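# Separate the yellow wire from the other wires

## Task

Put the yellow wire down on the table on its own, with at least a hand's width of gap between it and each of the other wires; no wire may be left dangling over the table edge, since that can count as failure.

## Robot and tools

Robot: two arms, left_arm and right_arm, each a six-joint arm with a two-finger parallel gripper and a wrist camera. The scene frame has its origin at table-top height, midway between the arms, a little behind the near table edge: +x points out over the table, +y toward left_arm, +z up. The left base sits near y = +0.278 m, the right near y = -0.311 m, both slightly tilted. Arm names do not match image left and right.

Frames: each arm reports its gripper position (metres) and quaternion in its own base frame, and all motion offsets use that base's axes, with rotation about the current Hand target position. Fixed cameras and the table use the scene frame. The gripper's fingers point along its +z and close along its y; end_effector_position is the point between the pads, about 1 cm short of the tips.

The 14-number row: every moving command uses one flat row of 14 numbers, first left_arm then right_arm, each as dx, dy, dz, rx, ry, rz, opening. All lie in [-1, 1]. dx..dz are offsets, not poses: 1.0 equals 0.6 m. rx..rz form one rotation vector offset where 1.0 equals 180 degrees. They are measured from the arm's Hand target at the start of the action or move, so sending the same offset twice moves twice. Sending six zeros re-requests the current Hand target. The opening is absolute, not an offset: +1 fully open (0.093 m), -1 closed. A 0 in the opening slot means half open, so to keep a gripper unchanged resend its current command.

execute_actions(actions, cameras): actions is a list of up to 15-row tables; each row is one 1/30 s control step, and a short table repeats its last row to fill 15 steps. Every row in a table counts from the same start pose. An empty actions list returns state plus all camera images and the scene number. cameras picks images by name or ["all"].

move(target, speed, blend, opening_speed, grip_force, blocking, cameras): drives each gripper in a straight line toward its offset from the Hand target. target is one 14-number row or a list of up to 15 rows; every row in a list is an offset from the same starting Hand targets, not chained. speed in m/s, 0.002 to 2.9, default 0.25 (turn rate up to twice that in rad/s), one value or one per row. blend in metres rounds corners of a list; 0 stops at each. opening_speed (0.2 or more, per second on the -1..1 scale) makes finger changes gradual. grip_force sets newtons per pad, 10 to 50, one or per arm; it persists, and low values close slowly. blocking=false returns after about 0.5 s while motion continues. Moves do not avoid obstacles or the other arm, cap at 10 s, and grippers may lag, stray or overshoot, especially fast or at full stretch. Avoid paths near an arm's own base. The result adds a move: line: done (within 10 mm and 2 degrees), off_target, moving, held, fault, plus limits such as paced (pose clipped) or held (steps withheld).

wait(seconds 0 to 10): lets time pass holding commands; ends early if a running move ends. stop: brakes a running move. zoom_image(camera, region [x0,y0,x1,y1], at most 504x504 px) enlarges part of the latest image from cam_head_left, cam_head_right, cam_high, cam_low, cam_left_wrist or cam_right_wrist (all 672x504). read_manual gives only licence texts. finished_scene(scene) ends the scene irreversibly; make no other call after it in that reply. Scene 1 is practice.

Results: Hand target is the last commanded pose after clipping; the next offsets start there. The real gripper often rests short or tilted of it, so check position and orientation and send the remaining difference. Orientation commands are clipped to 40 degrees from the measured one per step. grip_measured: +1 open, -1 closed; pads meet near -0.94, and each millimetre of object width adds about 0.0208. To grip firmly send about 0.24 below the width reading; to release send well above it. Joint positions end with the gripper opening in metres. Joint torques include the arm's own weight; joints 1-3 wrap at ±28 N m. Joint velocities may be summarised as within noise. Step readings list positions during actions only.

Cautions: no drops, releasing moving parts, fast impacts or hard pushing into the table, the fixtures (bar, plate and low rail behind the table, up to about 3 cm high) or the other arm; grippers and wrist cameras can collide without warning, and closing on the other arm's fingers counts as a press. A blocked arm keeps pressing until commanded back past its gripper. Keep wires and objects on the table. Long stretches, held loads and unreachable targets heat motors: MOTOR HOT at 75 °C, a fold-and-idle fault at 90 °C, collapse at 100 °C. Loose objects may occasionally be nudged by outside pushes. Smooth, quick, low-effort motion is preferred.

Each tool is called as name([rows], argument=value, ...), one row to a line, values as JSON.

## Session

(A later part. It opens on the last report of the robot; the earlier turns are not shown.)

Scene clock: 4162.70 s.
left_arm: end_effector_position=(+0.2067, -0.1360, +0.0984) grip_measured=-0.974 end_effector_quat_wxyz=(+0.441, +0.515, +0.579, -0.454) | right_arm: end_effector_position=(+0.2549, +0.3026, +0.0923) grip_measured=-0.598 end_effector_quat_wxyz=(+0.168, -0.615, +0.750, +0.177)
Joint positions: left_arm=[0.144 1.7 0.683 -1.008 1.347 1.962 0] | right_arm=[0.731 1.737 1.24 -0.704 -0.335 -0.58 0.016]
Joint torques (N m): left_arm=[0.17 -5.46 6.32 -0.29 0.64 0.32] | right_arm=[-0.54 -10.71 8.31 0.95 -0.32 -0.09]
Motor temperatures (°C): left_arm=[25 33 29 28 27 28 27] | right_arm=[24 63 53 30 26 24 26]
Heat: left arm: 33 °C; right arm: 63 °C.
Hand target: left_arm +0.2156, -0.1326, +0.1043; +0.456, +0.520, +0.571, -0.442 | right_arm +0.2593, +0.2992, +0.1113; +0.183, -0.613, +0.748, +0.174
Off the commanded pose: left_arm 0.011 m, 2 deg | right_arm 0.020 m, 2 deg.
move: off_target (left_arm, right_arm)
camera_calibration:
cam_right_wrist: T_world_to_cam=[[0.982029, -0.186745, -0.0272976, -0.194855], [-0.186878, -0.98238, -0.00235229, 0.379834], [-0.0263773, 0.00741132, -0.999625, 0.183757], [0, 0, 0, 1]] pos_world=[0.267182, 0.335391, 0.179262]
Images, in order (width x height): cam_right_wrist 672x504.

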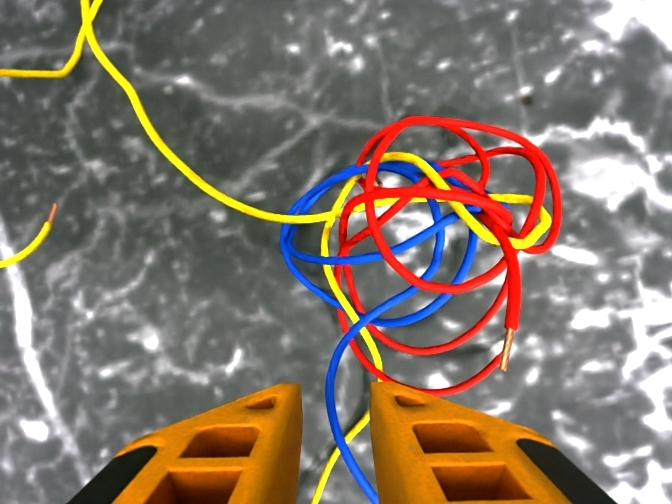

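move(target=[0, 0, 0, 0, 0, 0, -1, 0.006, 0.083, -0.0408, 0, 0, 0, -0.68], speed=0.12, cameras=["cam_right_wrist"])

zoom_image(camera="cam_right_wrist", region=[210, 200, 460, 430])

Scene clock: 4220.50 s.
left_arm: end_effector_position=(+0.2067, -0.1360, +0.0984) grip_measured=-0.974 end_effector_quat_wxyz=(+0.441, +0.515, +0.579, -0.453) | right_arm: end_effector_position=(+0.2520, +0.3407, +0.0794) grip_measured=-0.678 end_effector_quat_wxyz=(+0.162, -0.620, +0.747, +0.177)
Joint positions: left_arm=[0.144 1.7 0.683 -1.008 1.347 1.963 0] | right_arm=[0.813 1.845 1.321 -0.666 -0.307 -0.514 0.013]
Joint torques (N m): left_arm=[0.2 -5.68 6.23 -0.3 0.65 0.3] | right_arm=[0.55 -7.82 8.65 1.63 -0.14 0.17]
Motor temperatures (°C): left_arm=[25 33 31 28 27 28 27] | right_arm=[24 63 53 30 26 24 26]
Heat: left arm: 33 °C; right arm: 63 °C.
Hand target: left_arm +0.2156, -0.1327, +0.1042; +0.456, +0.520, +0.572, -0.441 | right_arm +0.2629, +0.3490, +0.0868; +0.183, -0.613, +0.748, +0.174
Off the commanded pose: left_arm 0.011 m, 2 deg | right_arm 0.016 m, 2 deg.
move: off_target (left_arm, right_arm)
camera_calibration:
cam_right_wrist: T_world_to_cam=[[0.984428, -0.173066, -0.0308064, -0.190263], [-0.172933, -0.984909, 0.00693038, 0.413198], [-0.0315409, -0.00149501, -0.999501, 0.174866], [0, 0, 0, 1]] pos_world=[0.264271, 0.374296, 0.166054]
Images, in order (width x height): cam_right_wrist 672x504.

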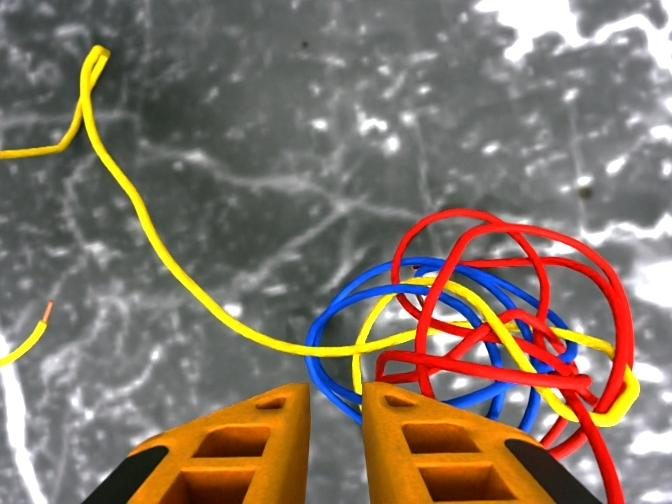

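Scaled by 2.016 from the camera's 672x504 image, which has a finer 960x720 frame.

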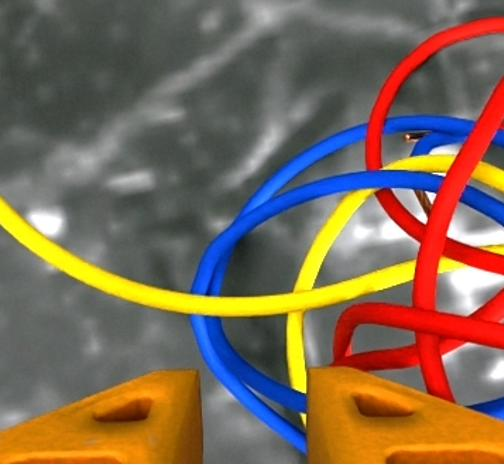

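move(target=[0, 0, 0, 0, 0, 0, -1, 0.015, 0.029, -0.0645, 0, 0, 0, -0.68], speed=0.1, cameras=["cam_right_wrist"])

zoom_image(camera="cam_right_wrist", region=[230, 230, 470, 460])

Scene clock: 4240.97 s.
left_arm: end_effector_position=(+0.2067, -0.1360, +0.0984) grip_measured=-0.974 end_effector_quat_wxyz=(+0.441, +0.515, +0.579, -0.453) | right_arm: end_effector_position=(+0.2637, +0.3553, +0.0492) grip_measured=-0.678 end_effector_quat_wxyz=(+0.167, -0.617, +0.748, +0.177)
Joint positions: left_arm=[0.144 1.7 0.683 -1.008 1.347 1.963 0] | right_arm=[0.818 1.941 1.321 -0.558 -0.305 -0.5 0.013]
Joint torques (N m): left_arm=[0.18 -5.67 6.2 -0.27 0.65 0.29] | right_arm=[1.2 -7.08 7.73 1.84 -0.11 0.15]
Motor temperatures (°C): left_arm=[25 33 31 28 27 28 27] | right_arm=[24 58 51 32 26 24 26]
Heat: left arm: 33 °C; right arm: 58 °C.
Hand target: left_arm +0.2156, -0.1327, +0.1042; +0.456, +0.520, +0.572, -0.441 | right_arm +0.2718, +0.3664, +0.0481; +0.183, -0.613, +0.748, +0.174
Off the commanded pose: left_arm 0.011 m, 2 deg | right_arm 0.014 m, 2 deg.
move: off_target (left_arm, right_arm)
camera_calibration:
cam_right_wrist: T_world_to_cam=[[0.98302, -0.181257, -0.0286042, -0.196936], [-0.18136, -0.983416, -0.00102222, 0.43193], [-0.0279445, 0.00619252, -0.99959, 0.14141], [0, 0, 0, 1]] pos_world=[0.275879, 0.388196, 0.13616]
Images, in order (width x height): cam_right_wrist 672x504.

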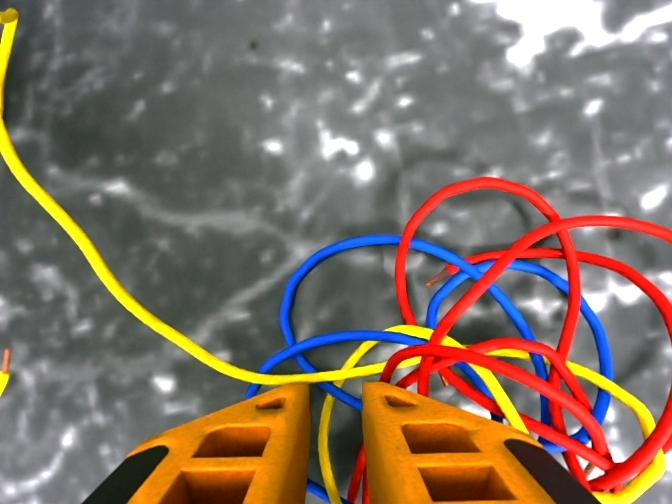

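Scaled by 2.100 from the camera's 672x504 image, which has a finer 960x720 frame.

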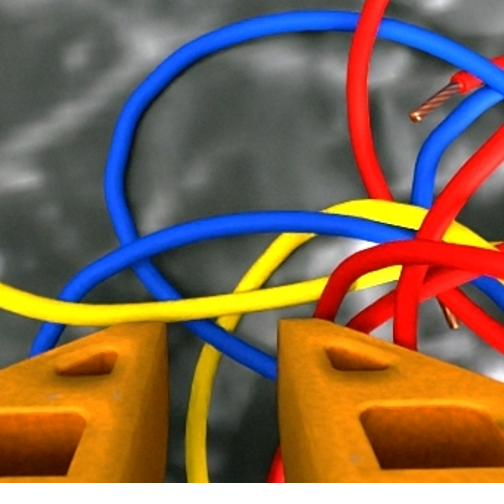

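move(target=[0.0023, -0.0638, -0.09, 0.211, 0, 0, -0.3, 0, 0, 0, 0, 0, 0, -0.68], speed=0.15, cameras=["cam_left_wrist"])

Scene clock: 4327.57 s.
left_arm: end_effector_position=(+0.1991, -0.1688, +0.0400) grip_measured=-0.303 end_effector_quat_wxyz=(+0.233, +0.633, +0.691, -0.259) | right_arm: end_effector_position=(+0.2638, +0.3554, +0.0492) grip_measured=-0.678 end_effector_quat_wxyz=(+0.167, -0.617, +0.748, +0.178)
Joint positions: left_arm=[-0.286 1.413 0.61 -0.537 0.679 1.116 0.031] | right_arm=[0.818 1.941 1.321 -0.557 -0.305 -0.5 0.013]
Joint torques (N m): left_arm=[-0.8 -6.38 7.54 1.18 0.18 0.09] | right_arm=[1.16 -6.79 7.79 1.83 -0.08 0.16]
Motor temperatures (°C): left_arm=[25 33 32 28 27 28 28] | right_arm=[24 52 48 36 26 25 26]
Heat: left arm: 33 °C; right arm: 52 °C.
Hand target: left_arm +0.2169, -0.1709, +0.0502; +0.262, +0.640, +0.684, -0.231 | right_arm +0.2719, +0.3664, +0.0481; +0.183, -0.613, +0.748, +0.174
Off the commanded pose: left_arm 0.021 m, 5 deg | right_arm 0.014 m, 2 deg.
move: off_target (left_arm, right_arm)
camera_calibration:
cam_left_wrist: T_world_to_cam=[[-0.998375, -0.0369592, 0.0433836, 0.190332], [-0.047116, 0.96353, -0.263422, 0.219934], [-0.0320655, -0.265038, -0.963705, 0.0820752], [0, 0, 0, 1]] pos_world=[0.203016, -0.183125, 0.128774]
Images, in order (width x height): cam_left_wrist 672x504.

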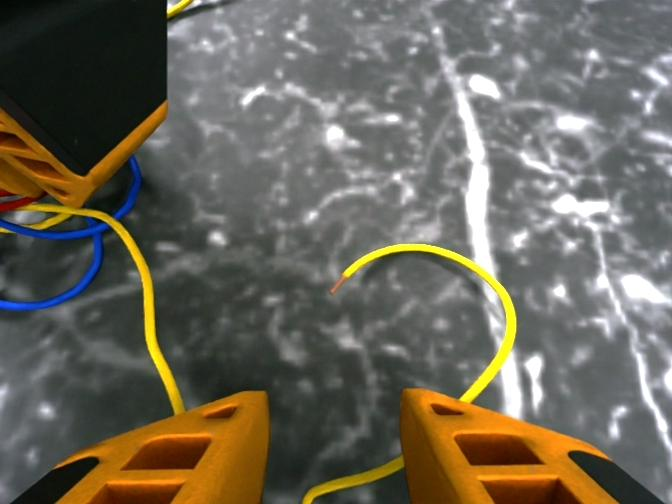

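move([
  [0, 0, 0, 0, 0, 0, -0.3, -0.01, -0.06, 0.1, 0, 0, 0, -0.68],
  [0.07, -0.02, -0.03, 0, 0, 0, -0.3, -0.01, -0.07, 0.11, 0, 0, 0, -0.68],
], speed=0.2, blend=[0.02, 0], cameras=["cam_left_wrist"])

Scene clock: 4353.77 s.
left_arm: end_effector_position=(+0.2395, -0.1805, +0.0283) grip_measured=-0.303 end_effector_quat_wxyz=(+0.243, +0.636, +0.688, -0.254) | right_arm: end_effector_position=(+0.2671, +0.3243, +0.0940) grip_measured=-0.678 end_effector_quat_wxyz=(+0.170, -0.607, +0.758, +0.170)
Joint positions: left_arm=[-0.286 1.595 0.715 -0.436 0.678 1.116 0.031] | right_arm=[0.761 1.814 1.341 -0.713 -0.305 -0.529 0.013]
Joint torques (N m): left_arm=[-0.68 -4.68 8.18 1.24 0.19 0.11] | right_arm=[-0.21 -11.33 8.4 1.03 -0.4 -0.16]
Heat: left arm: 33 °C; right arm: 51 °C.
Hand target: left_arm +0.2589, -0.1830, +0.0322; +0.262, +0.640, +0.684, -0.231 | right_arm +0.2658, +0.3244, +0.1141; +0.183, -0.613, +0.748, +0.174
Off the commanded pose: left_arm 0.020 m, 3 deg | right_arm 0.020 m, 2 deg.
move: off_target (left_arm, right_arm)
camera_calibration:
cam_left_wrist: T_world_to_cam=[[-0.999108, -0.0372659, 0.0198512, 0.231454], [-0.041248, 0.961904, -0.270257, 0.228618], [-0.0090236, -0.270835, -0.962584, 0.0624936], [0, 0, 0, 1]] pos_world=[0.241241, -0.194358, 0.117346]
Images, in order (width x height): cam_left_wrist 672x504.

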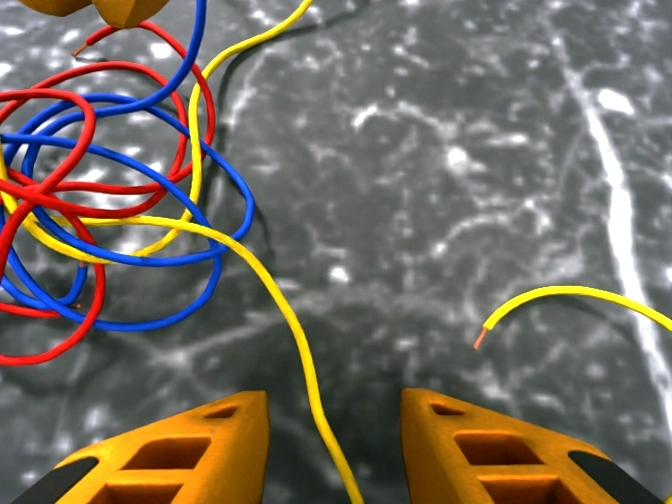

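zoom_image(camera="cam_left_wrist", region=[0, 60, 290, 380])

Scaled by 1.575 from the camera's 672x504 image, which has a finer 960x720 frame.

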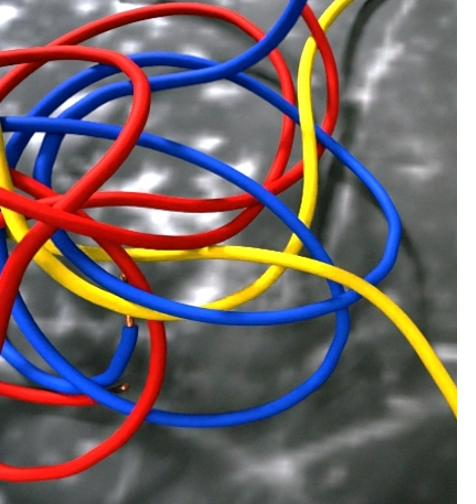

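move([
  [0, 0, 0, 0, 0, 0, -1, 0, 0, 0, 0, 0, 0, -0.68],
  [-0.03, 0.0083, 0.05, -0.2, 0, 0, -1, 0, 0, 0, 0, 0, 0, -0.68],
], speed=0.12, cameras=["cam_right_wrist"])

zoom_image(camera="cam_right_wrist", region=[230, 190, 530, 470])

Scene clock: 4405.63 s.
left_arm: end_effector_position=(+0.2378, -0.1790, +0.0587) grip_measured=-0.970 end_effector_quat_wxyz=(+0.432, +0.530, +0.590, -0.429) | right_arm: end_effector_position=(+0.2670, +0.3242, +0.0940) grip_measured=-0.678 end_effector_quat_wxyz=(+0.170, -0.607, +0.758, +0.170)
Joint positions: left_arm=[-0.073 1.694 0.495 0.075 1.279 1.057 0] | right_arm=[0.761 1.814 1.341 -0.713 -0.305 -0.529 0.013]
Joint torques (N m): left_arm=[0.09 -4.7 4.22 1.4 0.84 0.12] | right_arm=[-0.13 -11.32 8.2 1.03 -0.44 -0.18]
Motor temperatures (°C): left_arm=[25 31 34 31 26 28 27] | right_arm=[24 55 51 33 26 25 26]
Heat: left arm: 34 °C; right arm: 55 °C.
Hand target: left_arm +0.2409, -0.1780, +0.0623; +0.447, +0.528, +0.579, -0.431 | right_arm +0.2659, +0.3244, +0.1141; +0.183, -0.613, +0.748, +0.174
Off the commanded pose: left_arm 0.005 m, 2 deg | right_arm 0.020 m, 2 deg.
move: off_target (right_arm)
camera_calibration:
cam_right_wrist: T_world_to_cam=[[0.977145, -0.211676, -0.0194998, -0.194039], [-0.211631, -0.97734, 0.00438498, 0.407639], [-0.0199861, -0.000157998, -0.9998, 0.186374], [0, 0, 0, 1]] pos_world=[0.279598, 0.357358, 0.180766]
Images, in order (width x height): cam_right_wrist 672x504.

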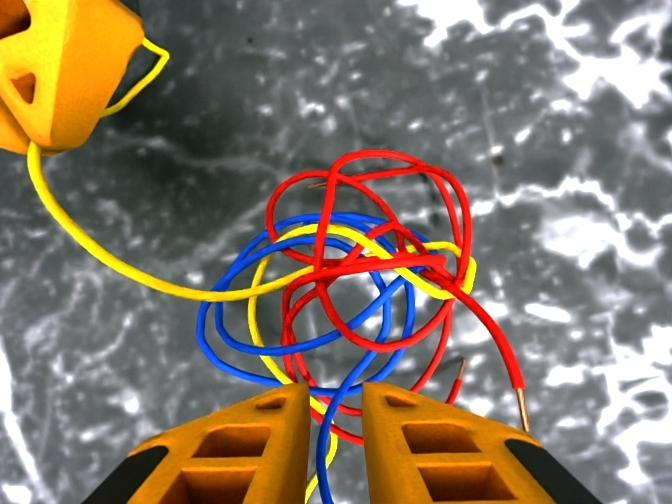

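Scaled by 1.680 from the camera's 672x504 image, which has a finer 960x720 frame.

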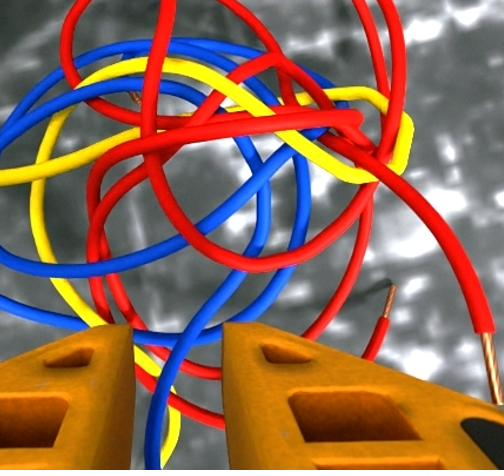

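move(target=[0, 0, 0, 0, 0, 0, -1, -0.0407, 0.0292, -0.0567, 0, 0, 0, -0.62], speed=0.12, cameras=["cam_right_wrist"])

zoom_image(camera="cam_right_wrist", region=[240, 200, 480, 440])

Scene clock: 4450.07 s.
left_arm: end_effector_position=(+0.2392, -0.1791, +0.0594) grip_measured=-0.970 end_effector_quat_wxyz=(+0.434, +0.530, +0.590, -0.428) | right_arm: end_effector_position=(+0.2366, +0.3399, +0.0708) grip_measured=-0.622 end_effector_quat_wxyz=(+0.162, -0.621, +0.747, +0.176)
Joint positions: left_arm=[-0.073 1.694 0.495 0.088 1.279 1.047 0] | right_arm=[0.844 1.814 1.246 -0.615 -0.295 -0.485 0.015]
Joint torques (N m): left_arm=[0.12 -4.77 3.88 1.41 0.84 0.11] | right_arm=[0.66 -10.44 5.44 1.68 -0.12 0.15]
Motor temperatures (°C): left_arm=[25 32 33 31 27 28 28] | right_arm=[24 57 52 32 27 25 26]
Heat: left arm: 33 °C; right arm: 57 °C.
Hand target: left_arm +0.2409, -0.1780, +0.0622; +0.447, +0.528, +0.579, -0.431 | right_arm +0.2414, +0.3420, +0.0801; +0.183, -0.613, +0.748, +0.174
Off the commanded pose: left_arm 0.004 m, 2 deg | right_arm 0.011 m, 3 deg.
move: off_target (right_arm)
camera_calibration:
cam_right_wrist: T_world_to_cam=[[0.984545, -0.17241, -0.0307551, -0.175756], [-0.172221, -0.98502, 0.00871978, 0.409586], [-0.0317978, -0.00328835, -0.999489, 0.166415], [0, 0, 0, 1]] pos_world=[0.248871, 0.373695, 0.157353]
Images, in order (width x height): cam_right_wrist 672x504.

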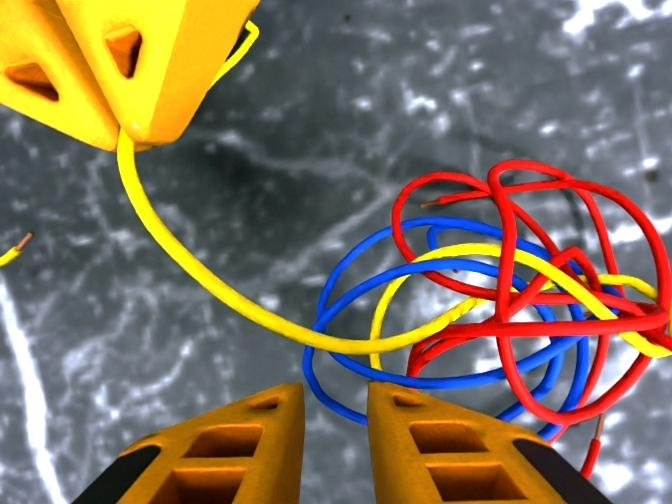

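Scaled by 2.100 from the camera's 672x504 image, which has a finer 960x720 frame.

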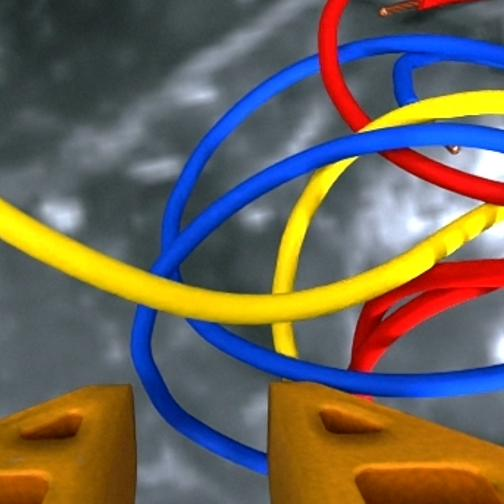

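move(target=[0, 0, 0, 0, 0, 0, -1, 0.0277, 0.0362, -0.0272, 0, 0, 0, -0.66], speed=0.1, cameras=["cam_right_wrist"])

zoom_image(camera="cam_right_wrist", region=[240, 220, 480, 460])

Scene clock: 4487.63 s.
left_arm: end_effector_position=(+0.2394, -0.1791, +0.0595) grip_measured=-0.970 end_effector_quat_wxyz=(+0.434, +0.530, +0.589, -0.428) | right_arm: end_effector_position=(+0.2479, +0.3534, +0.0573) grip_measured=-0.658 end_effector_quat_wxyz=(+0.162, -0.619, +0.748, +0.176)
Joint positions: left_arm=[-0.073 1.694 0.495 0.09 1.279 1.046 0] | right_arm=[0.846 1.894 1.293 -0.582 -0.294 -0.479 0.014]
Joint torques (N m): left_arm=[0.12 -4.81 3.9 1.39 0.85 0.12] | right_arm=[1.29 -8.05 8.4 1.71 -0.12 0.19]
Motor temperatures (°C): left_arm=[25 32 32 32 27 28 28] | right_arm=[24 56 49 34 26 25 26]
Heat: left arm: 32 °C; right arm: 56 °C.
Hand target: left_arm +0.2409, -0.1780, +0.0622; +0.447, +0.528, +0.579, -0.431 | right_arm +0.2581, +0.3636, +0.0638; +0.183, -0.613, +0.748, +0.174
Off the commanded pose: left_arm 0.003 m, 2 deg | right_arm 0.016 m, 3 deg.
move: off_target (right_arm)
camera_calibration:
cam_right_wrist: T_world_to_cam=[[0.983839, -0.176137, -0.0322087, -0.183444], [-0.175947, -0.984362, 0.00865253, 0.425622], [-0.0332291, -0.00284566, -0.999444, 0.153628], [0, 0, 0, 1]] pos_world=[0.260471, 0.387092, 0.143952]
Images, in order (width x height): cam_right_wrist 672x504.

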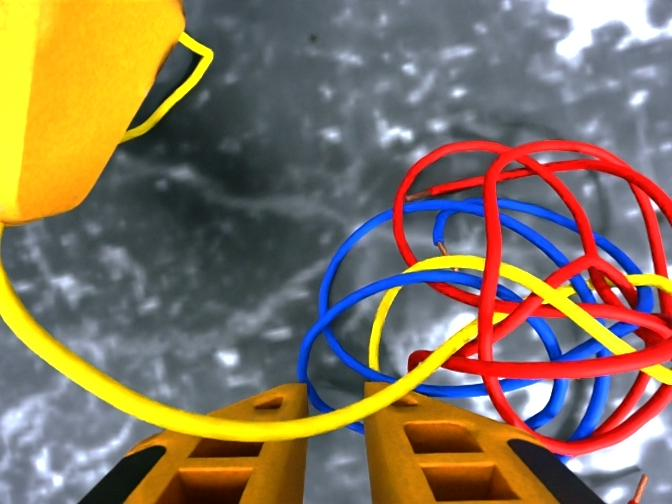

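Scaled by 2.100 from the camera's 672x504 image, which has a finer 960x720 frame.

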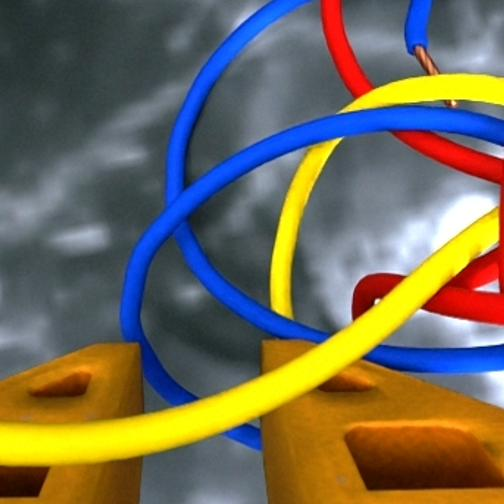

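move(target=[0, 0, 0, 0, 0, 0, -1, 0.0275, 0.0292, -0.0275, 0, 0, 0, -0.6], speed=0.1, cameras=["cam_right_wrist"])

zoom_image(camera="cam_right_wrist", region=[240, 220, 480, 460])

Scene clock: 4523.97 s.
left_arm: end_effector_position=(+0.2416, -0.1766, +0.0596) grip_measured=-0.970 end_effector_quat_wxyz=(+0.437, +0.527, +0.592, -0.425) | right_arm: end_effector_position=(+0.2628, +0.3702, +0.0457) grip_measured=-0.602 end_effector_quat_wxyz=(+0.162, -0.619, +0.748, +0.176)
Joint positions: left_arm=[-0.062 1.694 0.495 0.093 1.279 1.045 0] | right_arm=[0.846 1.989 1.378 -0.571 -0.294 -0.479 0.016]
Joint torques (N m): left_arm=[0.06 -4.81 3.82 1.4 0.84 0.11] | right_arm=[0.96 -7.65 8.16 1.86 -0.16 0.16]
Heat: left arm: 32 °C; right arm: 54 °C.
Hand target: left_arm +0.2410, -0.1780, +0.0622; +0.447, +0.528, +0.579, -0.431 | right_arm +0.2746, +0.3812, +0.0473; +0.183, -0.613, +0.748, +0.174
Off the commanded pose: left_arm 0.003 m, 2 deg | right_arm 0.016 m, 3 deg.
move: off_target (right_arm)
camera_calibration:
cam_right_wrist: T_world_to_cam=[[0.983835, -0.176137, -0.0323071, -0.195408], [-0.175946, -0.984362, 0.00867041, 0.444862], [-0.0333291, -0.00284594, -0.99944, 0.142502], [0, 0, 0, 1]] pos_world=[0.275271, 0.403892, 0.132252]
Images, in order (width x height): cam_right_wrist 672x504.

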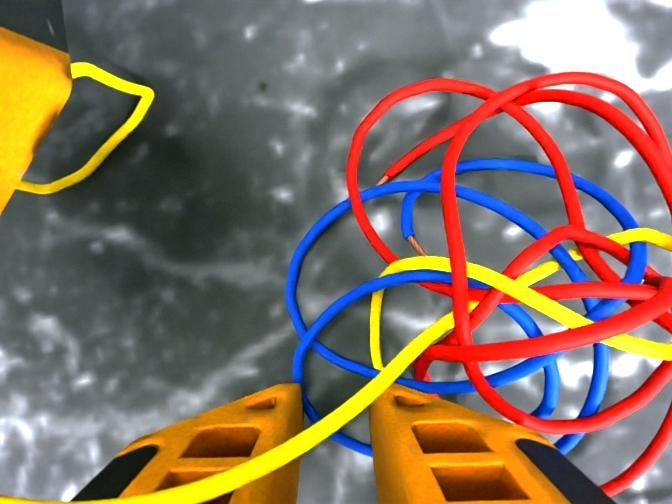

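Scaled by 2.100 from the camera's 672x504 image, which has a finer 960x720 frame.

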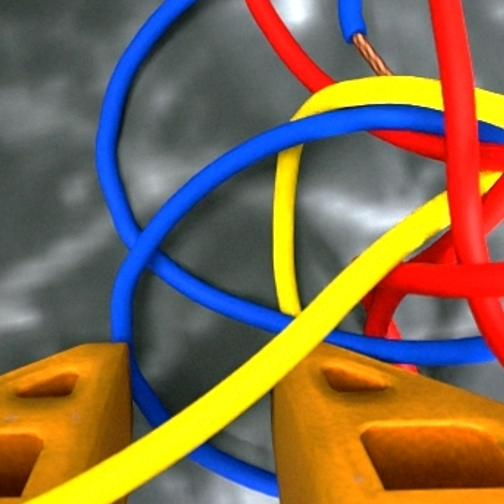

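move([
  [0, 0, 0, 0, 0, 0, -1, -0.0028, -0.0255, 0.0523, 0, 0, 0, -0.6],
  [-0.0333, 0.0417, 0, 0, 0, 0, -1, 0.0152, -0.0287, 0.055, 0, 0, 0, -0.6],
], speed=0.12, cameras=["cam_right_wrist"])

zoom_image(camera="cam_right_wrist", region=[200, 150, 500, 450])

Scene clock: 4564.57 s.
left_arm: end_effector_position=(+0.2141, -0.1529, +0.0549) grip_measured=-0.970 end_effector_quat_wxyz=(+0.435, +0.526, +0.592, -0.429) | right_arm: end_effector_position=(+0.2785, +0.3667, +0.0653) grip_measured=-0.602 end_effector_quat_wxyz=(+0.175, -0.612, +0.752, +0.174)
Joint positions: left_arm=[0.047 1.686 0.502 -0.316 1.313 1.445 0] | right_arm=[0.815 1.973 1.43 -0.617 -0.294 -0.49 0.016]
Joint torques (N m): left_arm=[0.31 -4.49 6.22 0.39 0.89 0.3] | right_arm=[-0.65 -11.48 8.39 1.03 -0.34 -0.19]
Heat: left arm: 32 °C; right arm: 54 °C.
Hand target: left_arm +0.2210, -0.1530, +0.0623; +0.447, +0.528, +0.579, -0.431 | right_arm +0.2836, +0.3639, +0.0803; +0.183, -0.613, +0.748, +0.174
Off the commanded pose: left_arm 0.010 m, 2 deg | right_arm 0.016 m, 1 deg.
move: off_target (right_arm)
camera_calibration:
cam_right_wrist: T_world_to_cam=[[0.980262, -0.197031, -0.016266, -0.203316], [-0.197207, -0.980311, -0.00996591, 0.449666], [-0.0139822, 0.012977, -0.999818, 0.15153], [0, 0, 0, 1]] pos_world=[0.290099, 0.398786, 0.152677]
Images, in order (width x height): cam_right_wrist 672x504.

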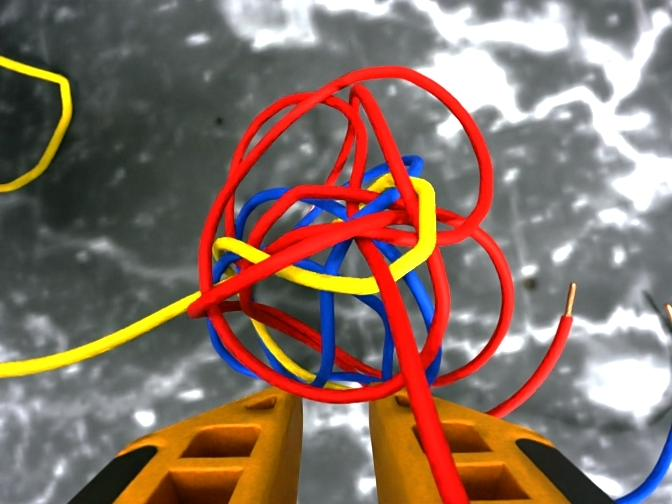

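Scaled by 1.680 from the camera's 672x504 image, which has a finer 960x720 frame.

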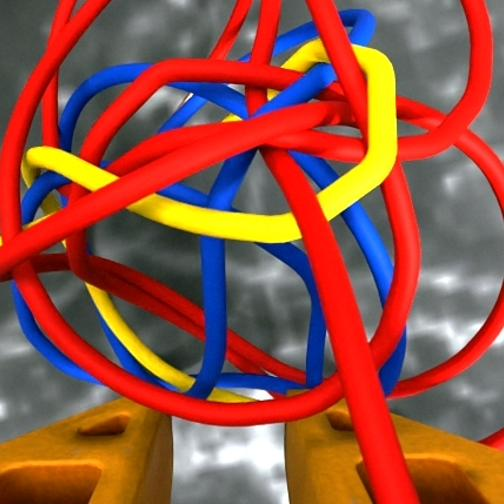

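zoom_image(camera="cam_right_wrist", region=[185, 200, 325, 340])

zoom_image(camera="cam_right_wrist", region=[310, 150, 470, 310])

Scaled by 3.600 from the camera's 672x504 image, which has a finer 960x720 frame.

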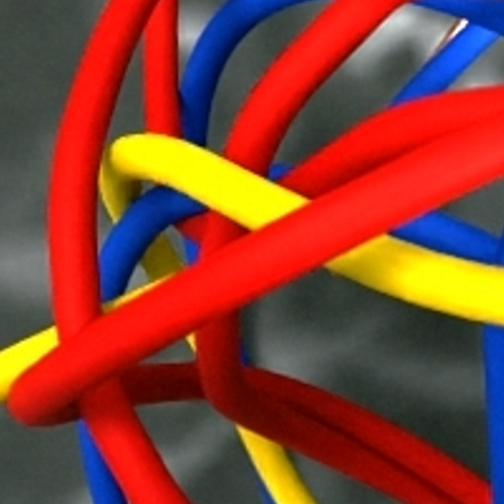

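Scaled by 3.150 from the camera's 672x504 image, which has a finer 960x720 frame.

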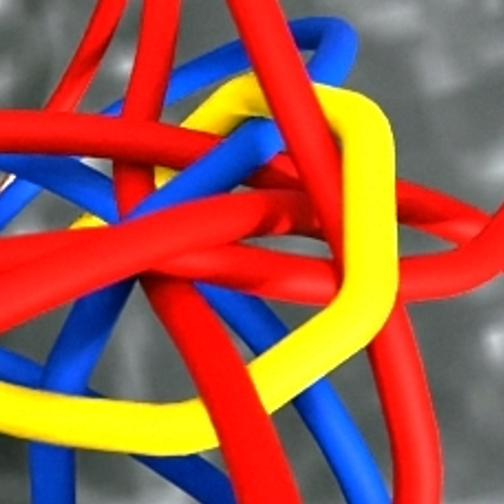

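move([
  [0, 0, 0, 0, 0, 0, -1, -0.0133, -0.0833, 0.0, 0, 0, 0, -0.6],
  [0, 0, 0, 0, 0, 0, -1, -0.0083, -0.0583, 0.1417, 0.049, 0.2295, -0.4415, -0.5],
], speed=0.2, blend=[0.01, 0], cameras=["cam_right_wrist"])

Scene clock: 4686.80 s.
left_arm: end_effector_position=(+0.2129, -0.1530, +0.0548) grip_measured=-0.970 end_effector_quat_wxyz=(+0.433, +0.526, +0.592, -0.430) | right_arm: end_effector_position=(+0.2836, +0.3285, +0.1429) grip_measured=-0.502 end_effector_quat_wxyz=(+0.027, +0.101, +0.962, +0.253)
Joint positions: left_arm=[0.047 1.686 0.502 -0.326 1.313 1.453 0] | right_arm=[0.749 1.802 1.506 -0.841 -0.286 1.023 0.021]
Joint torques (N m): left_arm=[0.32 -4.34 6.45 0.39 0.9 0.31] | right_arm=[1.37 -11.71 9.03 1.03 -0.07 0.2]
Motor temperatures (°C): left_arm=[25 31 33 30 28 28 28] | right_arm=[24 66 53 32 26 25 26]
Heat: left arm: 33 °C; right arm: 66 °C.
Hand target: left_arm +0.2210, -0.1530, +0.0623; +0.447, +0.528, +0.579, -0.431 | right_arm +0.2787, +0.3289, +0.1653; +0.038, +0.103, +0.959, +0.260
Off the commanded pose: left_arm 0.011 m, 2 deg | right_arm 0.023 m, 1 deg.
move: off_target (left_arm, right_arm); target 2's new opening was sent with right_arm's hand 0.023 m and 1 deg from that target
camera_calibration:
cam_right_wrist: T_world_to_cam=[[-0.17471, -0.867413, -0.465909, 0.39748], [-0.911556, -0.0363857, 0.409564, 0.246596], [-0.372213, 0.496257, -0.784338, 0.141714], [0, 0, 0, 1]] pos_world=[0.346977, 0.283426, 0.195344]
Images, in order (width x height): cam_right_wrist 672x504.

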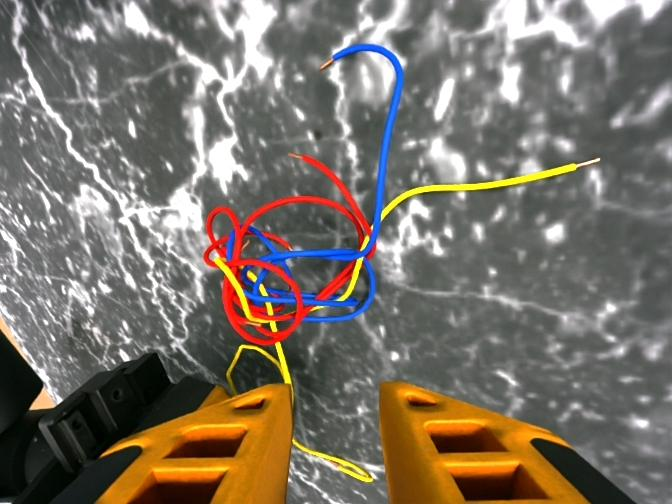

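zoom_image(camera="cam_right_wrist", region=[195, 190, 385, 360])

Scaled by 2.653 from the camera's 672x504 image, which has a finer 960x720 frame.

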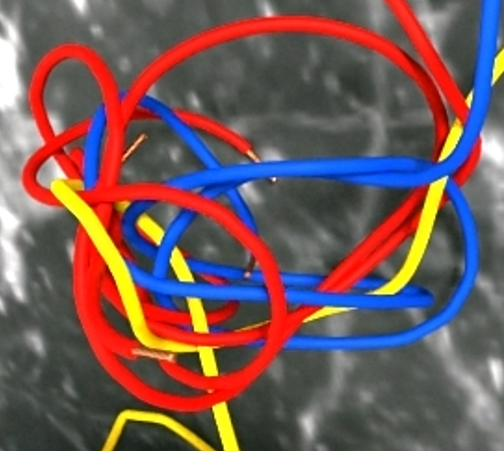

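move(target=[0, 0, 0, 0, 0, 0, -1, 0.0522, 0.0218, -0.1155, 0.0457, -0.3508, 0.3773, -0.5], speed=0.25, cameras=["cam_right_wrist"])

zoom_image(camera="cam_right_wrist", region=[200, 130, 500, 430])

Scene clock: 4862.10 s.
left_arm: end_effector_position=(+0.2129, -0.1530, +0.0548) grip_measured=-0.970 end_effector_quat_wxyz=(+0.433, +0.526, +0.592, -0.430) | right_arm: end_effector_position=(+0.3042, +0.3433, +0.0958) grip_measured=-0.502 end_effector_quat_wxyz=(+0.341, -0.560, +0.688, +0.310)
Joint positions: left_arm=[0.047 1.686 0.502 -0.326 1.313 1.453 0] | right_arm=[0.631 1.8 1.039 -0.023 -0.62 -0.471 0.021]
Joint torques (N m): left_arm=[0.35 -4.36 6.42 0.38 0.9 0.31] | right_arm=[-0.55 -7.19 5.56 2.47 -0.61 -0.2]
Motor temperatures (°C): left_arm=[25 30 34 28 28 28 28] | right_arm=[24 65 52 32 26 25 26]
Heat: left arm: 34 °C; right arm: 65 °C.
Hand target: left_arm +0.2210, -0.1530, +0.0623; +0.447, +0.528, +0.579, -0.431 | right_arm +0.3100, +0.3420, +0.0959; +0.354, -0.563, +0.679, +0.311
Off the commanded pose: left_arm 0.011 m, 2 deg | right_arm 0.006 m, 2 deg.
move: off_target (left_arm)
camera_calibration:
cam_right_wrist: T_world_to_cam=[[0.979723, -0.199424, -0.0193275, -0.231286], [-0.186479, -0.872324, -0.45197, 0.434156], [0.0732741, 0.44641, -0.891824, -0.0030522], [0, 0, 0, 1]] pos_world=[0.307781, 0.333963, 0.189033]
Images, in order (width x height): cam_right_wrist 672x504.

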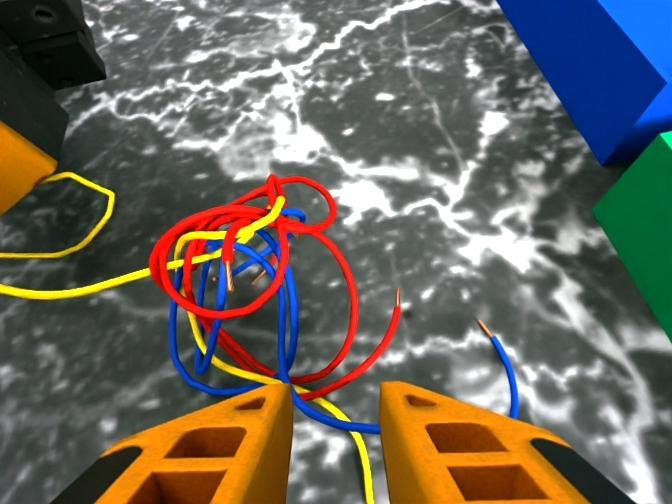

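Scaled by 1.680 from the camera's 672x504 image, which has a finer 960x720 frame.

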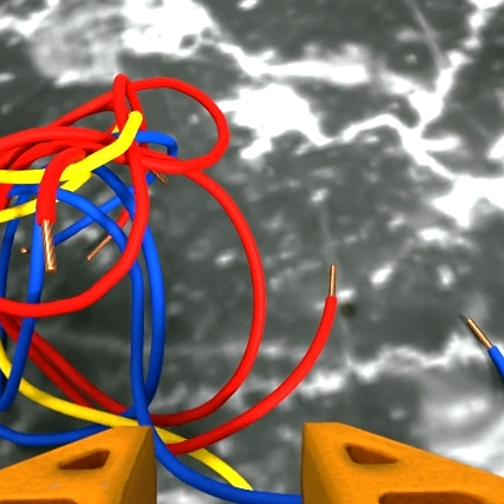

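wait(seconds=0.1, cameras=["cam_right_wrist"])

Scene clock: 4940.43 s.
left_arm: end_effector_position=(+0.2129, -0.1530, +0.0548) grip_measured=-0.970 end_effector_quat_wxyz=(+0.433, +0.526, +0.592, -0.430) | right_arm: end_effector_position=(+0.3042, +0.3433, +0.0959) grip_measured=-0.502 end_effector_quat_wxyz=(+0.341, -0.560, +0.688, +0.310)
Joint positions: left_arm=[0.047 1.686 0.502 -0.326 1.313 1.453 0] | right_arm=[0.631 1.8 1.039 -0.023 -0.62 -0.471 0.021]
Joint torques (N m): left_arm=[0.4 -4.33 6.5 0.39 0.89 0.32] | right_arm=[-0.53 -7.47 5.63 2.47 -0.6 -0.2]
Motor temperatures (°C): left_arm=[25 30 34 28 28 28 29] | right_arm=[24 57 48 44 27 25 26]
Heat: left arm: 34 °C; right arm: 57 °C.
Hand target: left_arm +0.2210, -0.1530, +0.0623; +0.447, +0.528, +0.579, -0.431 | right_arm +0.3100, +0.3420, +0.0960; +0.354, -0.563, +0.679, +0.311
Tool commands: left_gripper/opening=-1.0 right_gripper/opening=-0.5
Off the commanded pose: left_arm 0.011 m, 2 deg | right_arm 0.006 m, 2 deg.
wait: 0.10 s; at rest from the start
camera_calibration:
cam_right_wrist: T_world_to_cam=[[0.97978, -0.199194, -0.0187889, -0.231383], [-0.186008, -0.872256, -0.452295, 0.434077], [0.0737058, 0.446645, -0.89167, -0.0031954], [0, 0, 0, 1]] pos_world=[0.307681, 0.333963, 0.189134]
Images, in order (width x height): cam_right_wrist 672x504.

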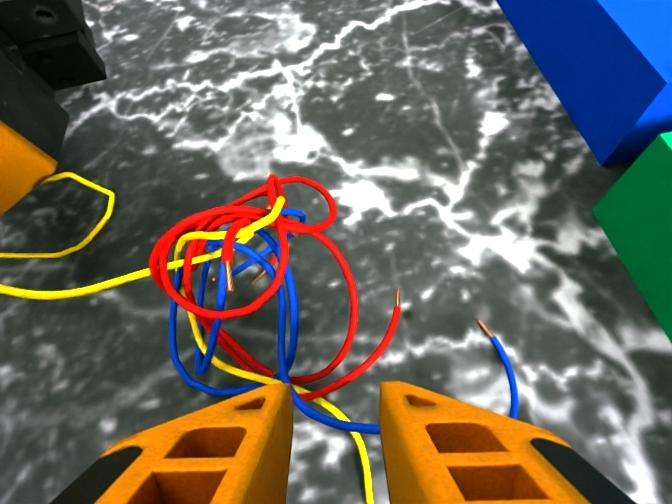

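zoom_image(camera="cam_right_wrist", region=[130, 160, 380, 420])

Scaled by 1.938 from the camera's 672x504 image, which has a finer 960x720 frame.

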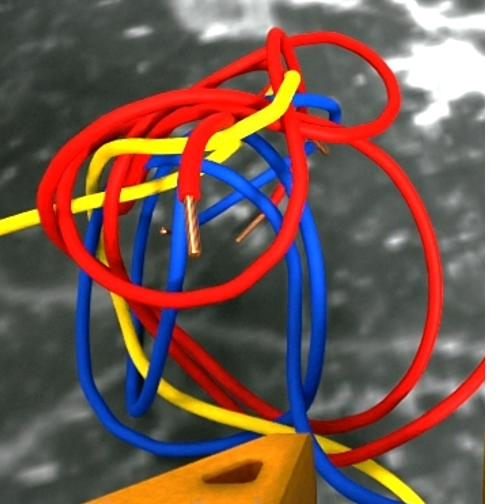

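move([
  [0,0,0,0,0,0,-1, 0.0217,0.035,-0.03,0,0,0,-0.5],
  [0,0,0,0,0,0,-1, 0.0217,0.0867,-0.0817,0,0,0,-0.5],
], speed=0.1, blend=[0.01, 0], cameras=["cam_right_wrist"])

Scene clock: 5040.40 s.
left_arm: end_effector_position=(+0.2129, -0.1530, +0.0548) grip_measured=-0.970 end_effector_quat_wxyz=(+0.433, +0.526, +0.592, -0.430) | right_arm: end_effector_position=(+0.3185, +0.3854, +0.0496) grip_measured=-0.502 end_effector_quat_wxyz=(+0.347, -0.566, +0.677, +0.319)
Joint positions: left_arm=[0.047 1.686 0.502 -0.326 1.313 1.453 0] | right_arm=[0.688 2.029 1.115 0.172 -0.604 -0.432 0.021]
Joint torques (N m): left_arm=[0.36 -4.34 6.48 0.4 0.9 0.32] | right_arm=[1.42 -7.65 7.54 2.39 -0.01 0.18]
Heat: left arm: 34 °C; right arm: 54 °C.
Hand target: left_arm +0.2210, -0.1530, +0.0623; +0.447, +0.528, +0.579, -0.431 | right_arm +0.3230, +0.3941, +0.0470; +0.354, -0.563, +0.679, +0.311
Off the commanded pose: left_arm 0.011 m, 2 deg | right_arm 0.010 m, 1 deg.
move: off_target (left_arm)
camera_calibration:
cam_right_wrist: T_world_to_cam=[[0.98433, -0.175782, -0.0140063, -0.248692], [-0.161369, -0.865892, -0.473489, 0.443222], [0.0711027, 0.468329, -0.880688, -0.0724615], [0, 0, 0, 1]] pos_world=[0.321469, 0.374003, 0.142562]
Images, in order (width x height): cam_right_wrist 672x504.

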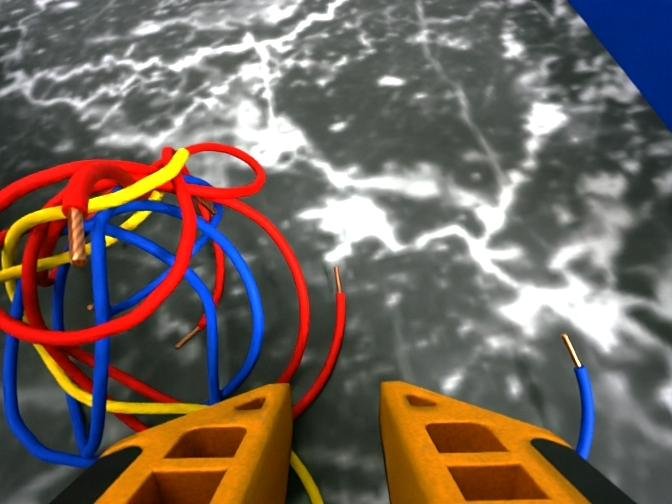

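move([
  [0,0,0,0,0,0,-1, -0.005,0.045,-0.027,0,0,0,-0.5],
  [0,0,0,0,0,0,-1, -0.005,0.045,-0.027,0,0,0,-1],
], speed=0.08, opening_speed=0.5, cameras=["cam_right_wrist"])

Scene clock: 5072.13 s.
left_arm: end_effector_position=(+0.2129, -0.1530, +0.0548) grip_measured=-0.970 end_effector_quat_wxyz=(+0.433, +0.526, +0.592, -0.430) | right_arm: end_effector_position=(+0.3196, +0.4188, +0.0482) grip_measured=-0.989 end_effector_quat_wxyz=(+0.370, -0.567, +0.662, +0.321)
Joint positions: left_arm=[0.047 1.686 0.502 -0.326 1.313 1.453 0] | right_arm=[0.747 2.101 1.174 0.264 -0.563 -0.39 0]
Joint torques (N m): left_arm=[0.34 -4.38 6.49 0.38 0.89 0.31] | right_arm=[1.21 -7.21 6.83 2.06 0.05 0.15]
Heat: left arm: 34 °C; right arm: 54 °C.
Hand target: left_arm +0.2210, -0.1530, +0.0623; +0.447, +0.528, +0.579, -0.431 | right_arm +0.3200, +0.4211, +0.0308; +0.354, -0.563, +0.679, +0.311
Off the commanded pose: left_arm 0.011 m, 2 deg | right_arm 0.018 m, 3 deg.
move: off_target (left_arm, right_arm); target 2's new opening was sent with right_arm's hand 0.020 m and 3 deg from that target
camera_calibration:
cam_right_wrist: T_world_to_cam=[[0.985134, -0.170641, 0.0198054, -0.24791], [-0.13675, -0.84876, -0.51079, 0.458321], [0.103972, 0.500488, -0.859478, -0.114349], [0, 0, 0, 1]] pos_world=[0.318789, 0.403931, 0.140735]
Images, in order (width x height): cam_right_wrist 672x504.

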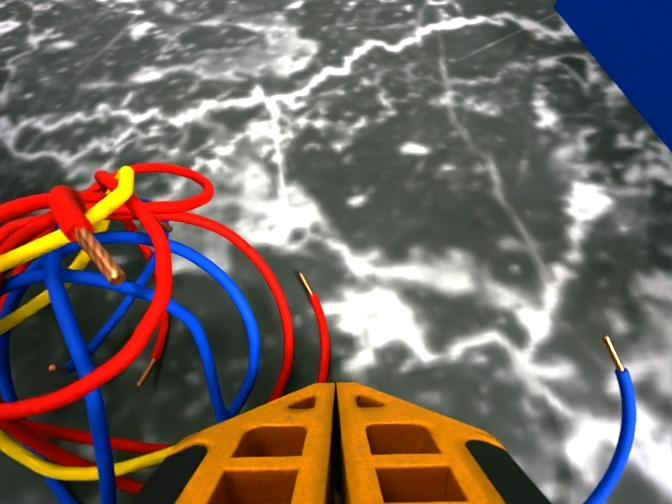

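move([
  [0,0,0,0,0,0,-1, -0.005,-0.03,0.06,-0.04,0.01,0,-1],
  [0,0,0,0,0,0,-1, -0.007,0.012,0.115,-0.163,0.034,0,-1],
  [0,0,0,0,0,0,-1, -0.007,0.012,0.115,-0.163,0.034,0,-0.45],
], speed=0.15, blend=[0.02, 0, 0], cameras=["cam_right_wrist"])

Scene clock: 5112.10 s.
left_arm: end_effector_position=(+0.2128, -0.1530, +0.0548) grip_measured=-0.970 end_effector_quat_wxyz=(+0.433, +0.526, +0.592, -0.430) | right_arm: end_effector_position=(+0.3173, +0.4294, +0.1017) grip_measured=-0.452 end_effector_quat_wxyz=(+0.173, -0.609, +0.756, +0.167)
Joint positions: left_arm=[0.047 1.686 0.502 -0.327 1.313 1.453 0] | right_arm=[0.852 2.245 1.999 -0.911 -0.265 -0.449 0.024]
Joint torques (N m): left_arm=[0.16 -4.33 6.49 0.4 0.88 0.32] | right_arm=[1.09 -10.33 8.76 1.03 -0.15 -0.21]
Heat: left arm: 34 °C; right arm: 53 °C.
Hand target: left_arm +0.2210, -0.1530, +0.0623; +0.447, +0.528, +0.579, -0.431 | right_arm +0.3158, +0.4283, +0.0998; +0.164, -0.617, +0.753, +0.158
Off the commanded pose: left_arm 0.011 m, 2 deg | right_arm 0.003 m, 2 deg.
move: off_target (left_arm)
camera_calibration:
cam_right_wrist: T_world_to_cam=[[0.978103, -0.207855, -0.0105703, -0.223565], [-0.207841, -0.97816, 0.0023568, 0.520375], [-0.0108293, -0.00010825, -0.999941, 0.192176], [0, 0, 0, 1]] pos_world=[0.328906, 0.462562, 0.188575]
Images, in order (width x height): cam_right_wrist 672x504.

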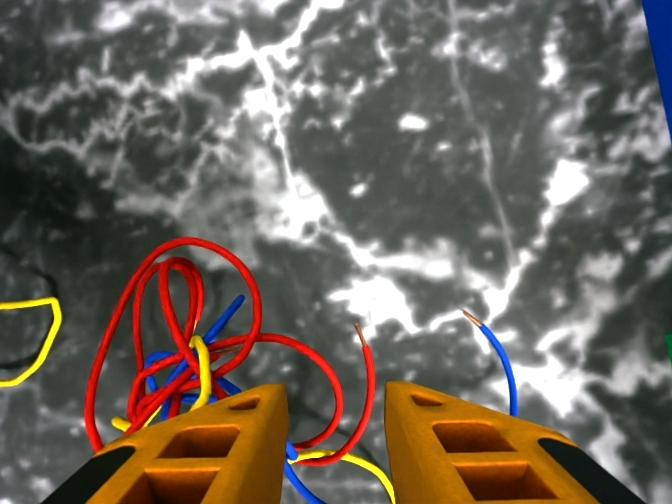

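move([
  [0,0,0,0,0,0,-1, 0.0067,-0.01,-0.1,0,0,0,-0.45],
  [0,0,0,0,0,0,-1, 0.0067,-0.01,-0.1,0,0,0,-1],
], speed=0.08, opening_speed=0.6, cameras=["cam_right_wrist"])

Scene clock: 5136.03 s.
left_arm: end_effector_position=(+0.2128, -0.1530, +0.0548) grip_measured=-0.970 end_effector_quat_wxyz=(+0.433, +0.526, +0.592, -0.430) | right_arm: end_effector_position=(+0.3152, +0.4245, +0.0505) grip_measured=-0.984 end_effector_quat_wxyz=(+0.164, -0.613, +0.755, +0.164)
Joint positions: left_arm=[0.047 1.686 0.502 -0.327 1.313 1.453 0] | right_arm=[0.849 2.265 1.836 -0.751 -0.265 -0.463 0]
Joint torques (N m): left_arm=[0.21 -4.37 6.52 0.38 0.89 0.31] | right_arm=[-0.25 -10.3 5.5 1.61 -0.21 -0.21]
Motor temperatures (°C): left_arm=[25 30 34 28 28 28 29] | right_arm=[24 57 49 41 27 25 26]
Heat: left arm: 34 °C; right arm: 57 °C.
Hand target: left_arm +0.2210, -0.1530, +0.0623; +0.447, +0.528, +0.579, -0.431 | right_arm +0.3198, +0.4222, +0.0398; +0.163, -0.617, +0.753, +0.158
Off the commanded pose: left_arm 0.011 m, 2 deg | right_arm 0.012 m, 1 deg.
move: off_target (left_arm, right_arm); target 2's new opening was sent with right_arm's hand 0.011 m and 1 deg from that target
camera_calibration:
cam_right_wrist: T_world_to_cam=[[0.979993, -0.198482, -0.0148071, -0.22747], [-0.198158, -0.979948, 0.0208535, 0.512029], [-0.0186493, -0.0175022, -0.999673, 0.150856], [0, 0, 0, 1]] pos_world=[0.327195, 0.459254, 0.136761]
Images, in order (width x height): cam_right_wrist 672x504.

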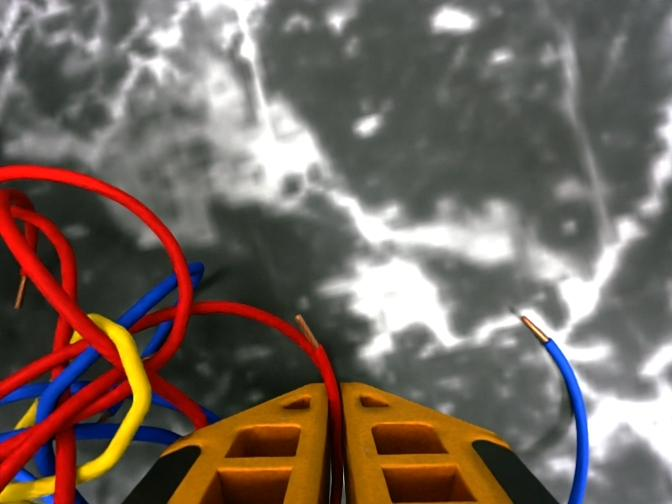

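move([
  [0,0,-0.042,0,0,0,-1, 0,0,0.05,0.136,-0.029,0,-1],
  [0,0,-0.042,0,0,0,-0.5, 0,0,0.05,0.136,-0.029,0,-1],
], speed=0.08, opening_speed=0.5, cameras=["cam_left_wrist"])

Scene clock: 5249.63 s.
left_arm: end_effector_position=(+0.2129, -0.1546, +0.0337) grip_measured=-0.503 end_effector_quat_wxyz=(+0.426, +0.525, +0.592, -0.438) | right_arm: end_effector_position=(+0.3149, +0.4227, +0.0514) grip_measured=-0.984 end_effector_quat_wxyz=(+0.303, -0.584, +0.699, +0.280)
Joint positions: left_arm=[0.039 1.803 0.502 -0.247 1.315 1.471 0.021] | right_arm=[0.783 2.096 1.339 -0.08 -0.479 -0.422 0]
Joint torques (N m): left_arm=[0.18 -4.55 4.22 0.74 0.87 0.28] | right_arm=[-0.62 -13.56 5.08 2.33 -0.4 0.19]
Motor temperatures (°C): left_arm=[25 30 34 27 28 28 28] | right_arm=[24 64 45 40 26 25 27]
Heat: left arm: 34 °C; right arm: 64 °C.
Hand target: left_arm +0.2209, -0.1530, +0.0370; +0.447, +0.528, +0.579, -0.431 | right_arm +0.3198, +0.4223, +0.0698; +0.324, -0.575, +0.694, +0.286
Off the commanded pose: left_arm 0.009 m, 3 deg | right_arm 0.019 m, 3 deg.
move: off_target (left_arm, right_arm); target 2's new opening was sent with left_arm's hand 0.010 m and 3 deg from that target
camera_calibration:
cam_left_wrist: T_world_to_cam=[[-0.997697, -0.0541087, 0.0408901, 0.202274], [-0.0661149, 0.641547, -0.764229, 0.176466], [0.0151185, -0.765173, -0.643648, -0.0178921], [0, 0, 0, 1]] pos_world=[0.213746, -0.115957, 0.115074]
Images, in order (width x height): cam_left_wrist 672x504.

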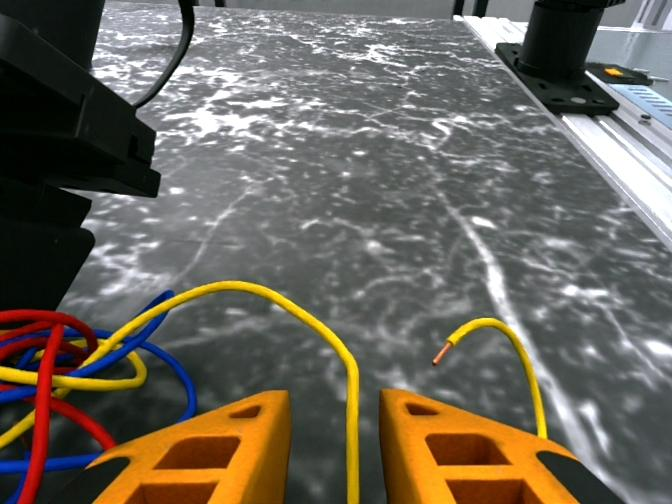

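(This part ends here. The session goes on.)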